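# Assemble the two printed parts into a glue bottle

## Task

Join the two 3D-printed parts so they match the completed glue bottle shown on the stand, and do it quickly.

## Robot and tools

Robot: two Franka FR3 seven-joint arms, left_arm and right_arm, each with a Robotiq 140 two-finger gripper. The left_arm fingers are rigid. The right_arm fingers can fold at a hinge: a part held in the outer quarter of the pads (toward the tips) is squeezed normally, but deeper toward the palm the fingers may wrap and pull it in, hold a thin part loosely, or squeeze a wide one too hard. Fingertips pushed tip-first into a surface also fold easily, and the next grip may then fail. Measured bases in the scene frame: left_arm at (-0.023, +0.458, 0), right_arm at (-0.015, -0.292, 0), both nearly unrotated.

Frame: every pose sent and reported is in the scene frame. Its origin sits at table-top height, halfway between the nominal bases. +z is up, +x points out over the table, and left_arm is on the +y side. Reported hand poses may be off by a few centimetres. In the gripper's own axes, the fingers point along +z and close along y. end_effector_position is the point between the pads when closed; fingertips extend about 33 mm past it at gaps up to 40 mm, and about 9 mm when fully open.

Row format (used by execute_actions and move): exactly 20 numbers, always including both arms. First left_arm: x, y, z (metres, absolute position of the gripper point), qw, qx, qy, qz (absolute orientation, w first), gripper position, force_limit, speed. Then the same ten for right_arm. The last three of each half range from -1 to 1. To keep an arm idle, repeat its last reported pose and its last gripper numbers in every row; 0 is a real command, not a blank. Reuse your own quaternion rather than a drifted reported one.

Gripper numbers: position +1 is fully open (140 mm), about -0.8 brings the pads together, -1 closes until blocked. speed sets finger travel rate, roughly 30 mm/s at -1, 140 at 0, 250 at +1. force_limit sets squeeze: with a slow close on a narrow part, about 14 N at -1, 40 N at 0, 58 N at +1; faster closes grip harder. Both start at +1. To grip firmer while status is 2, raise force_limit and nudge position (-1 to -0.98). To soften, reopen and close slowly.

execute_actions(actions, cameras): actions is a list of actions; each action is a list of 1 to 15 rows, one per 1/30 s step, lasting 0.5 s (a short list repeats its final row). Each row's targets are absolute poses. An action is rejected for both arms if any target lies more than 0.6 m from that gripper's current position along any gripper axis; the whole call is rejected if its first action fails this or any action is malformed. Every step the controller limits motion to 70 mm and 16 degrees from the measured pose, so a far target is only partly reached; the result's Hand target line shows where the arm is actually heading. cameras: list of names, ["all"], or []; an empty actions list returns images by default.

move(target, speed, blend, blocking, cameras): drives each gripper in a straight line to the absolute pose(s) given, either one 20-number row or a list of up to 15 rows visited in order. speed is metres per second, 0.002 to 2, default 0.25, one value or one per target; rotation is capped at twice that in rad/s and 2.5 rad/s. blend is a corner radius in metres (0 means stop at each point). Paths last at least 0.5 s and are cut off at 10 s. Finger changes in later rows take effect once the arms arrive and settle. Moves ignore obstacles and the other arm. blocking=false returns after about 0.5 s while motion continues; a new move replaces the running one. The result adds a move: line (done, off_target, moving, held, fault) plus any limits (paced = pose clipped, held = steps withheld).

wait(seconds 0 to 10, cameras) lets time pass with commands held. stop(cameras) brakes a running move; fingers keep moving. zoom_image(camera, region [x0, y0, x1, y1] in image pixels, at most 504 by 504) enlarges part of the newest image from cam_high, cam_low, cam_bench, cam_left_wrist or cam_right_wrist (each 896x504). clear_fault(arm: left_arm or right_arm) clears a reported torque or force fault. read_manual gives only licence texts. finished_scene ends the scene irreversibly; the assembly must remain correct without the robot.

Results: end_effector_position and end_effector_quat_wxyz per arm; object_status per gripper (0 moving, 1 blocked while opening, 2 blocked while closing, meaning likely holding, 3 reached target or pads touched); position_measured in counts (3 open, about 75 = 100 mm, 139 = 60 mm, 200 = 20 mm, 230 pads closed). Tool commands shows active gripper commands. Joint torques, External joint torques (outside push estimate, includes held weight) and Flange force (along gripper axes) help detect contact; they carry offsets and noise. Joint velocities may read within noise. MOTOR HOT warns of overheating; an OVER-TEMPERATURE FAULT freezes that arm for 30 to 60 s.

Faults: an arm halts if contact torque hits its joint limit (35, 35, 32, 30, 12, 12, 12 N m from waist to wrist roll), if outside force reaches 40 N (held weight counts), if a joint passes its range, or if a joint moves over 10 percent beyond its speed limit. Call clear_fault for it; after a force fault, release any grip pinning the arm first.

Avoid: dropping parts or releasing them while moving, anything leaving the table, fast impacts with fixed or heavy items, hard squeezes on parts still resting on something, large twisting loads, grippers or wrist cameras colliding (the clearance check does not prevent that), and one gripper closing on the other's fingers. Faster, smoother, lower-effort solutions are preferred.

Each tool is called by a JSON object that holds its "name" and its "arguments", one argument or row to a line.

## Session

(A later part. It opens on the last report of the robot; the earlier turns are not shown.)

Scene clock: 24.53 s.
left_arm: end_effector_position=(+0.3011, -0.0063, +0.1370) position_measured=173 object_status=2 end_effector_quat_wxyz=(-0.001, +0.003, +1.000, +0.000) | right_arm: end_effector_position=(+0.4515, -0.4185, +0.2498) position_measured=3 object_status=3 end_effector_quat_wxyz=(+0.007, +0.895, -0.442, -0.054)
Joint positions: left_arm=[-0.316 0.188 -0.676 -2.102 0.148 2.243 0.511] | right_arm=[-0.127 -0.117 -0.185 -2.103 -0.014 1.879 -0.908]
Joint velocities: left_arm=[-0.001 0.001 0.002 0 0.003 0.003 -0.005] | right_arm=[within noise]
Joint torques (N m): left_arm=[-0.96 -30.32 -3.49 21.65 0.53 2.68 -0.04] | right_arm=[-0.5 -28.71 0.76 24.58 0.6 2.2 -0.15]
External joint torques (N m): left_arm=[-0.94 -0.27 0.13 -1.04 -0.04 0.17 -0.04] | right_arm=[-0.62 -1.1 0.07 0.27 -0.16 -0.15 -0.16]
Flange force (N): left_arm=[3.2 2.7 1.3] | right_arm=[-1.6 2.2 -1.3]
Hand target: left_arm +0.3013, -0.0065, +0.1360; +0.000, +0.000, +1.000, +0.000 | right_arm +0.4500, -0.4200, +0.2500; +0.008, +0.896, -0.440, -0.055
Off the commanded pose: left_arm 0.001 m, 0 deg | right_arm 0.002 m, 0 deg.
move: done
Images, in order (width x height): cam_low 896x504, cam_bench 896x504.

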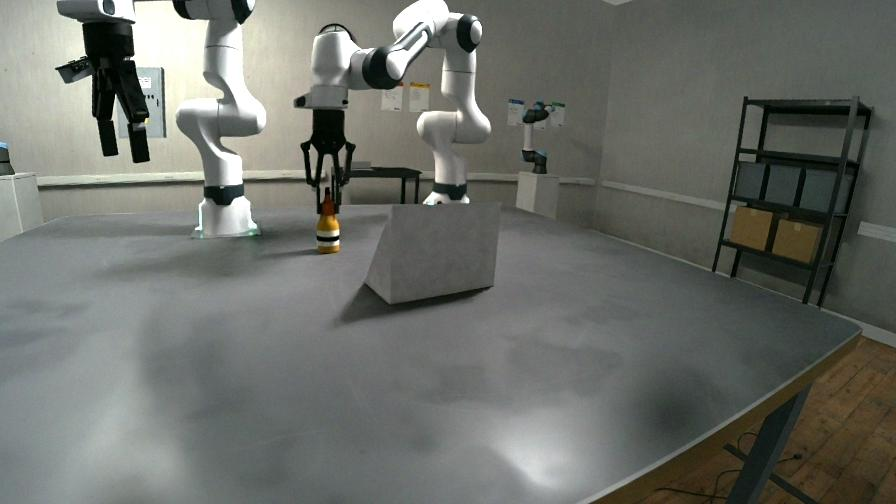

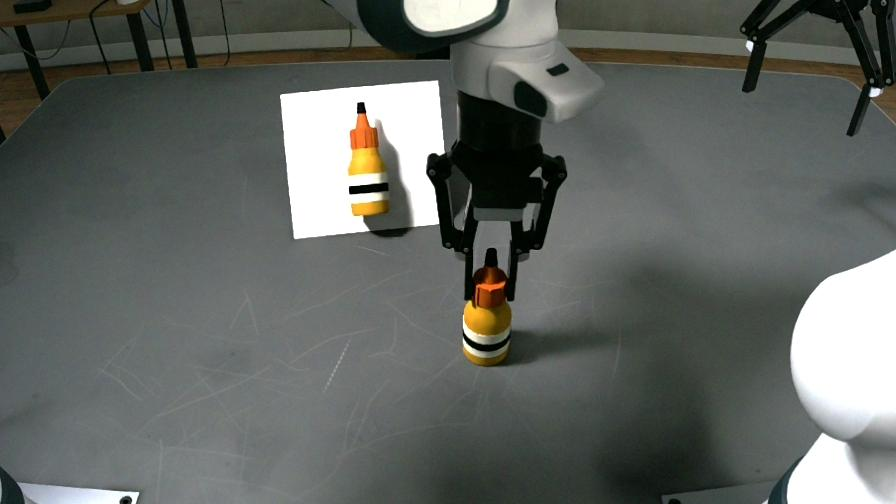

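{"name": "move", "arguments": {
  "target": [
    [0.3013,-0.0065,0.133,0,0,1,0,-1,-0.05,-1,0.45,-0.42,0.25,0.008,0.896,-0.440,-0.055,1,1,1]
  ],
  "speed": 0.01,
  "cameras": ["cam_low","cam_bench","cam_left_wrist"]
}}

{"name": "zoom_image", "arguments": {
  "camera": "cam_bench",
  "region": [430, 220, 550, 370]
}}

{"name": "zoom_image", "arguments": {
  "camera": "cam_low",
  "region": [300, 170, 360, 260]
}}

Scene clock: 25.50 s.
left_arm: end_effector_position=(+0.3020, -0.0067, +0.1363) position_measured=173 object_status=2 end_effector_quat_wxyz=(+0.001, +0.002, +1.000, +0.000) | right_arm: end_effector_position=(+0.4515, -0.4185, +0.2498) position_measured=3 object_status=3 end_effector_quat_wxyz=(+0.007, +0.895, -0.442, -0.054)
Joint positions: left_arm=[-0.317 0.19 -0.675 -2.103 0.153 2.247 0.508] | right_arm=[-0.127 -0.117 -0.185 -2.103 -0.014 1.879 -0.908]
Joint torques (N m): left_arm=[-1.05 -28.19 -3.37 20.42 0.61 3.03 -0.11] | right_arm=[-0.4 -28.68 0.76 24.6 0.57 2.2 -0.14]
External joint torques (N m): left_arm=[-1.12 2.05 0.21 -2.37 0.03 0.5 -0.11] | right_arm=[-0.32 -1.14 0.28 0.36 -0.18 -0.14 -0.14]
Flange force (N): left_arm=[1.9 0.0 7.5] | right_arm=[-1.8 1.7 -1.5]
Hand target: left_arm +0.3013, -0.0065, +0.1330; +0.000, +0.000, +1.000, +0.000 | right_arm +0.4500, -0.4200, +0.2500; +0.008, +0.896, -0.440, -0.055
Off the commanded pose: left_arm 0.003 m, 0 deg | right_arm 0.002 m, 0 deg.
move: done
camera_calibration:
cam_left_wrist: T_world_to_cam=[[0.0119576, 0.999773, -0.0176521, 0.0149754], [0.931715, -0.00473161, 0.36316, -0.331297], [0.362994, -0.0207892, -0.93156, 0.159001], [0, 0, 0, 1]] pos_world=[0.250778, -0.0132341, 0.268697]
Images, in order (width x height): cam_low 896x504, cam_bench 896x504, cam_left_wrist 896x504.

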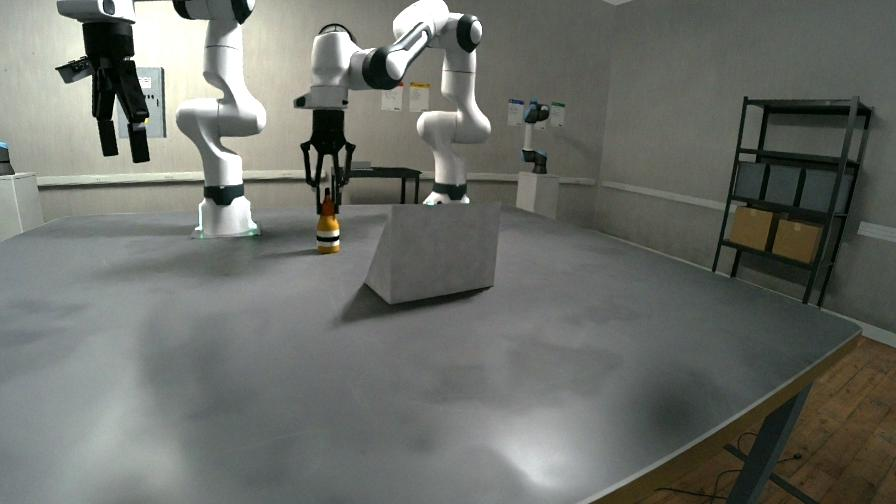

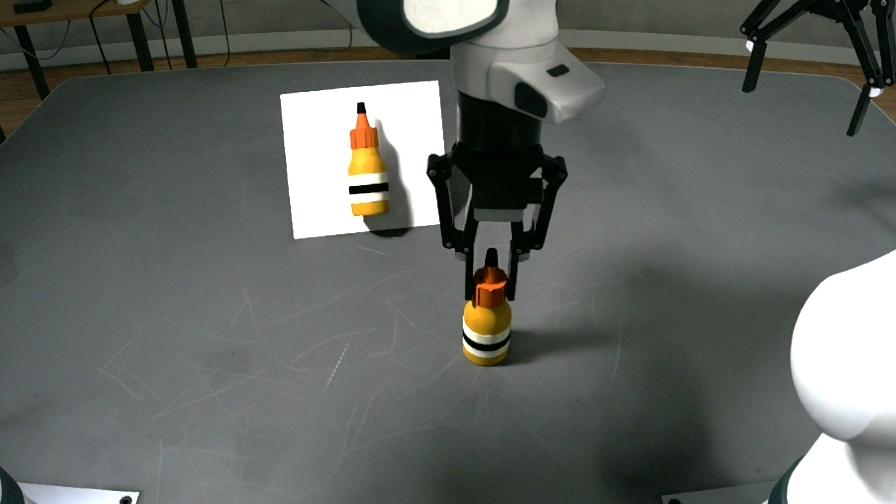

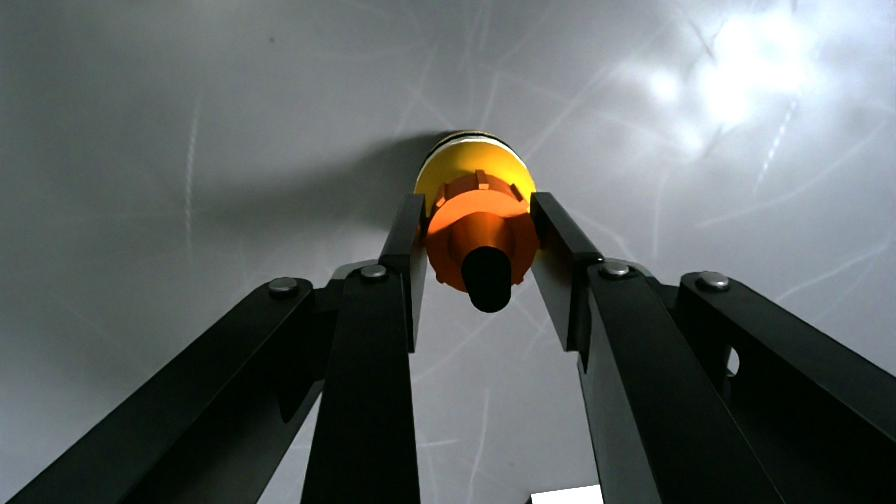

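Scaled by 3.360 from the camera's 896x504 image, which has a finer 1280x720 frame.

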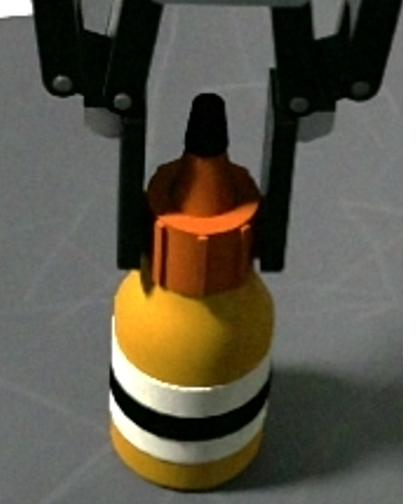

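Scaled by 5.600 from the camera's 896x504 image, which has a finer 1280x720 frame.

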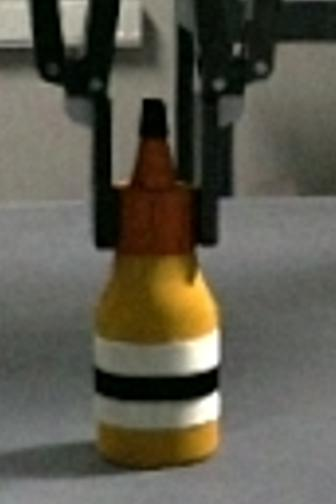

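{"name": "move", "arguments": {
  "target": [
    [0.3005,-0.0065,0.128,0,0,1,0,-1,-0.05,-1,0.45,-0.42,0.25,0.008,0.896,-0.440,-0.055,1,1,1]
  ],
  "speed": 0.01,
  "cameras": ["cam_low"]
}}

{"name": "zoom_image", "arguments": {
  "camera": "cam_low",
  "region": [300, 170, 360, 260]
}}

Scene clock: 26.63 s.
left_arm: end_effector_position=(+0.3030, -0.0080, +0.1364) position_measured=173 object_status=2 end_effector_quat_wxyz=(+0.004, +0.003, +1.000, -0.002) | right_arm: end_effector_position=(+0.4515, -0.4185, +0.2498) position_measured=3 object_status=3 end_effector_quat_wxyz=(+0.007, +0.895, -0.442, -0.054)
Joint positions: left_arm=[-0.319 0.19 -0.675 -2.104 0.159 2.254 0.502] | right_arm=[-0.127 -0.117 -0.185 -2.103 -0.014 1.879 -0.908]
Joint velocities: left_arm=[0.001 0 -0.001 0 0.003 0.003 -0.006] | right_arm=[within noise]
Joint torques (N m): left_arm=[-1.07 -23.54 -2.88 17.26 0.73 3.61 -0.16] | right_arm=[-0.5 -28.71 0.77 24.63 0.57 2.22 -0.14]
External joint torques (N m): left_arm=[-1.1 6.68 0.73 -5.48 0.15 1.08 -0.16] | right_arm=[-0.34 -0.98 0.37 0.27 -0.17 -0.14 -0.15]
Flange force (N): left_arm=[0.2 -2.9 20.0] | right_arm=[-1.7 1.6 -1.3]
Hand target: left_arm +0.3004, -0.0064, +0.1281; +0.000, +0.000, +1.000, +0.000 | right_arm +0.4500, -0.4200, +0.2500; +0.008, +0.896, -0.440, -0.055
Off the commanded pose: left_arm 0.009 m, 1 deg | right_arm 0.002 m, 0 deg.
move: off_target (left_arm)
Images, in order (width x height): cam_low 896x504.

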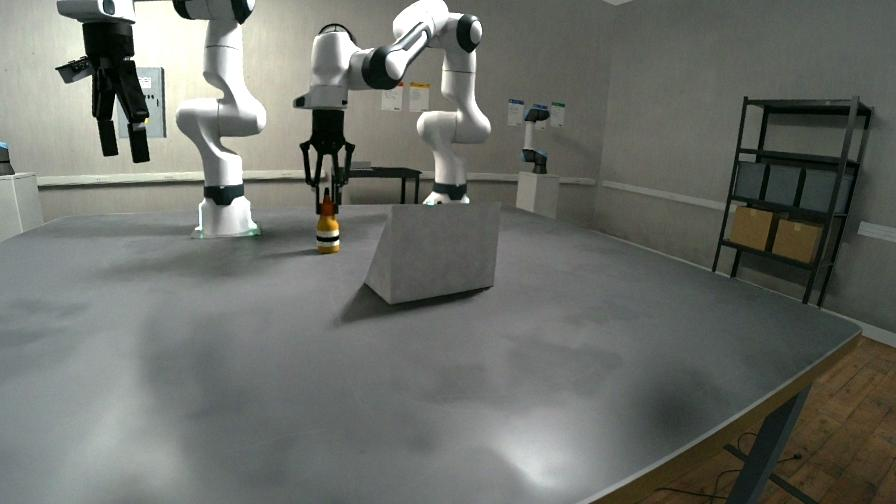

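Scaled by 5.600 from the camera's 896x504 image, which has a finer 1280x720 frame.

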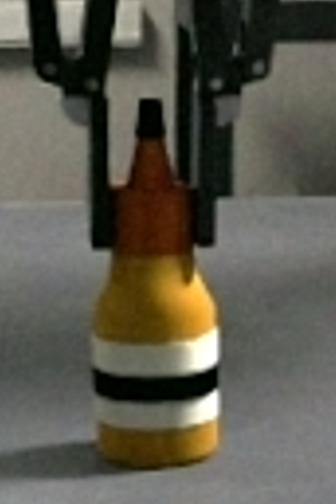

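{"name": "move", "arguments": {
  "target": [
    [0.3015,-0.0065,0.1355,0,0,1,0,-1,-0.05,-1,0.45,-0.42,0.25,0.008,0.896,-0.440,-0.055,1,1,1],
    [0.3015,-0.0065,0.1355,0,0,1,0,0.25,-0.05,-1,0.45,-0.42,0.25,0.008,0.896,-0.440,-0.055,1,1,1],
    [0.3015,-0.0065,0.25,0,0,1,0,0.25,-0.05,-1,0.45,-0.42,0.25,0.008,0.896,-0.440,-0.055,1,1,1]
  ],
  "speed": [0.03,0.1,0.2],
  "cameras": ["cam_low","cam_bench","cam_left_wrist"]
}}

{"name": "zoom_image", "arguments": {
  "camera": "cam_bench",
  "region": [430, 220, 550, 370]
}}

{"name": "zoom_image", "arguments": {
  "camera": "cam_low",
  "region": [300, 170, 360, 260]
}}

Scene clock: 31.13 s.
left_arm: end_effector_position=(+0.3019, -0.0069, +0.2499) position_measured=98 object_status=3 end_effector_quat_wxyz=(+0.002, -0.003, +1.000, +0.000) | right_arm: end_effector_position=(+0.4515, -0.4185, +0.2498) position_measured=3 object_status=3 end_effector_quat_wxyz=(+0.007, +0.895, -0.442, -0.054)
Joint positions: left_arm=[-0.292 0.043 -0.693 -1.949 0.034 1.984 0.579] | right_arm=[-0.127 -0.117 -0.185 -2.103 -0.014 1.879 -0.908]
Joint velocities: left_arm=[0 0.001 0 -0.001 0 -0.002 0.005] | right_arm=[within noise]
Joint torques (N m): left_arm=[0.05 -27.13 -1.01 24.56 0.23 2.31 0.26] | right_arm=[-0.39 -28.7 0.74 24.56 0.59 2.2 -0.12]
External joint torques (N m): left_arm=[-0.01 -0.31 -0.21 0.05 -0.46 -0.22 0.26] | right_arm=[-0.44 -0.97 0.14 0.27 -0.16 -0.14 -0.12]
Flange force (N): left_arm=[1.2 2.3 -1.2] | right_arm=[-1.5 1.8 -1.2]
Hand target: left_arm +0.3015, -0.0065, +0.2500; +0.000, +0.000, +1.000, +0.000 | right_arm +0.4500, -0.4200, +0.2500; +0.008, +0.896, -0.440, -0.055
Off the commanded pose: left_arm 0.001 m, 0 deg | right_arm 0.002 m, 0 deg.
move: done
camera_calibration:
cam_left_wrist: T_world_to_cam=[[0.00153014, 0.999848, -0.0173663, 0.0202724], [0.930457, 0.00493947, 0.366368, -0.37287], [0.366398, -0.0167192, -0.930308, 0.263506], [0, 0, 0, 1]] pos_world=[0.250361, -0.0140219, 0.382102]
Images, in order (width x height): cam_low 896x504, cam_bench 896x504, cam_left_wrist 896x504.

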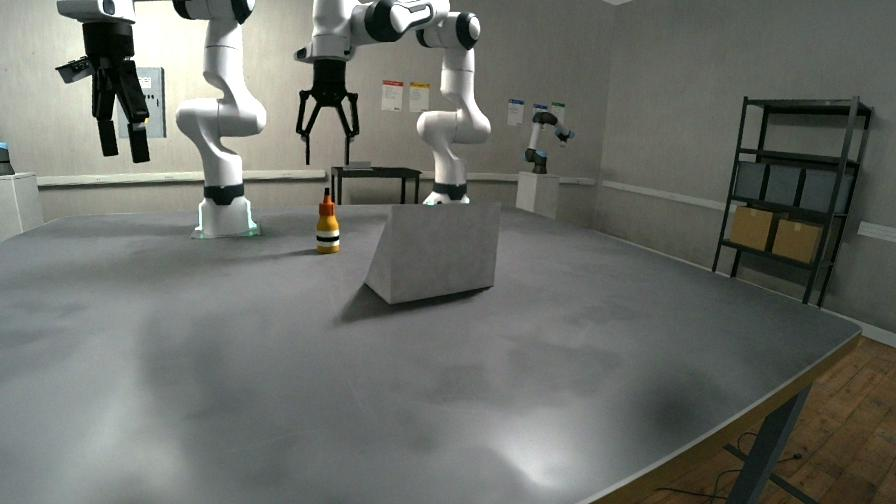

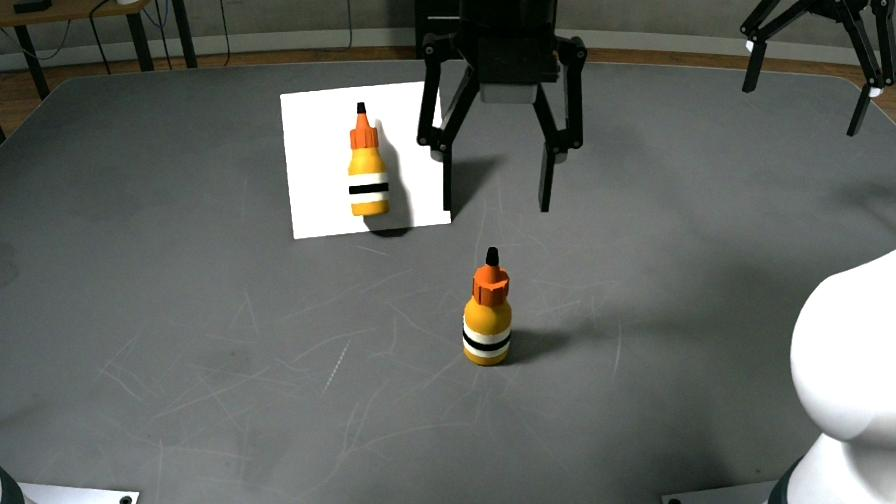

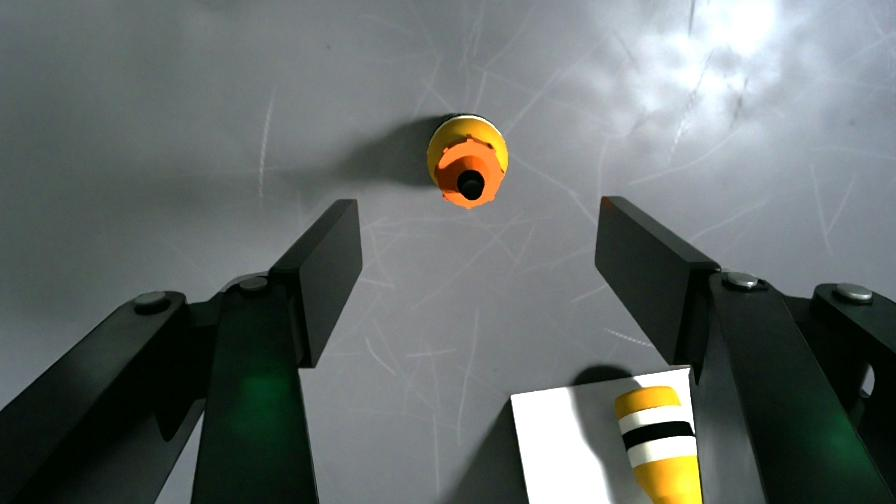

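Scaled by 3.360 from the camera's 896x504 image, which has a finer 1280x720 frame.

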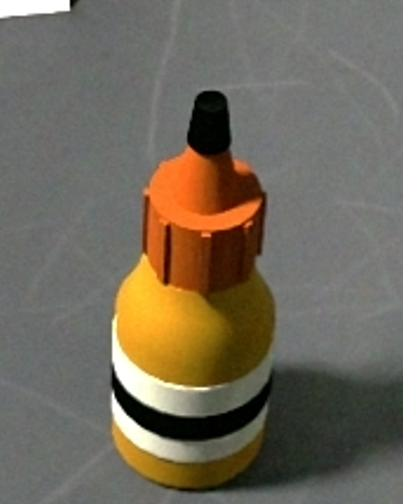

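Scaled by 5.600 from the camera's 896x504 image, which has a finer 1280x720 frame.

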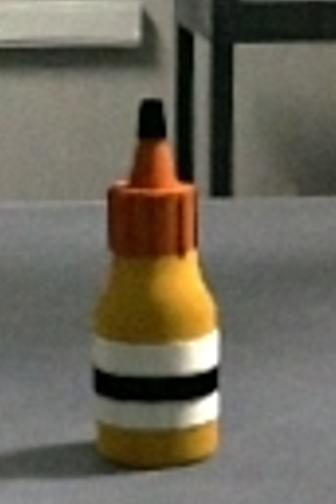

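{"name": "finished_scene", "arguments": {

}}

The scene is finished: the task was done.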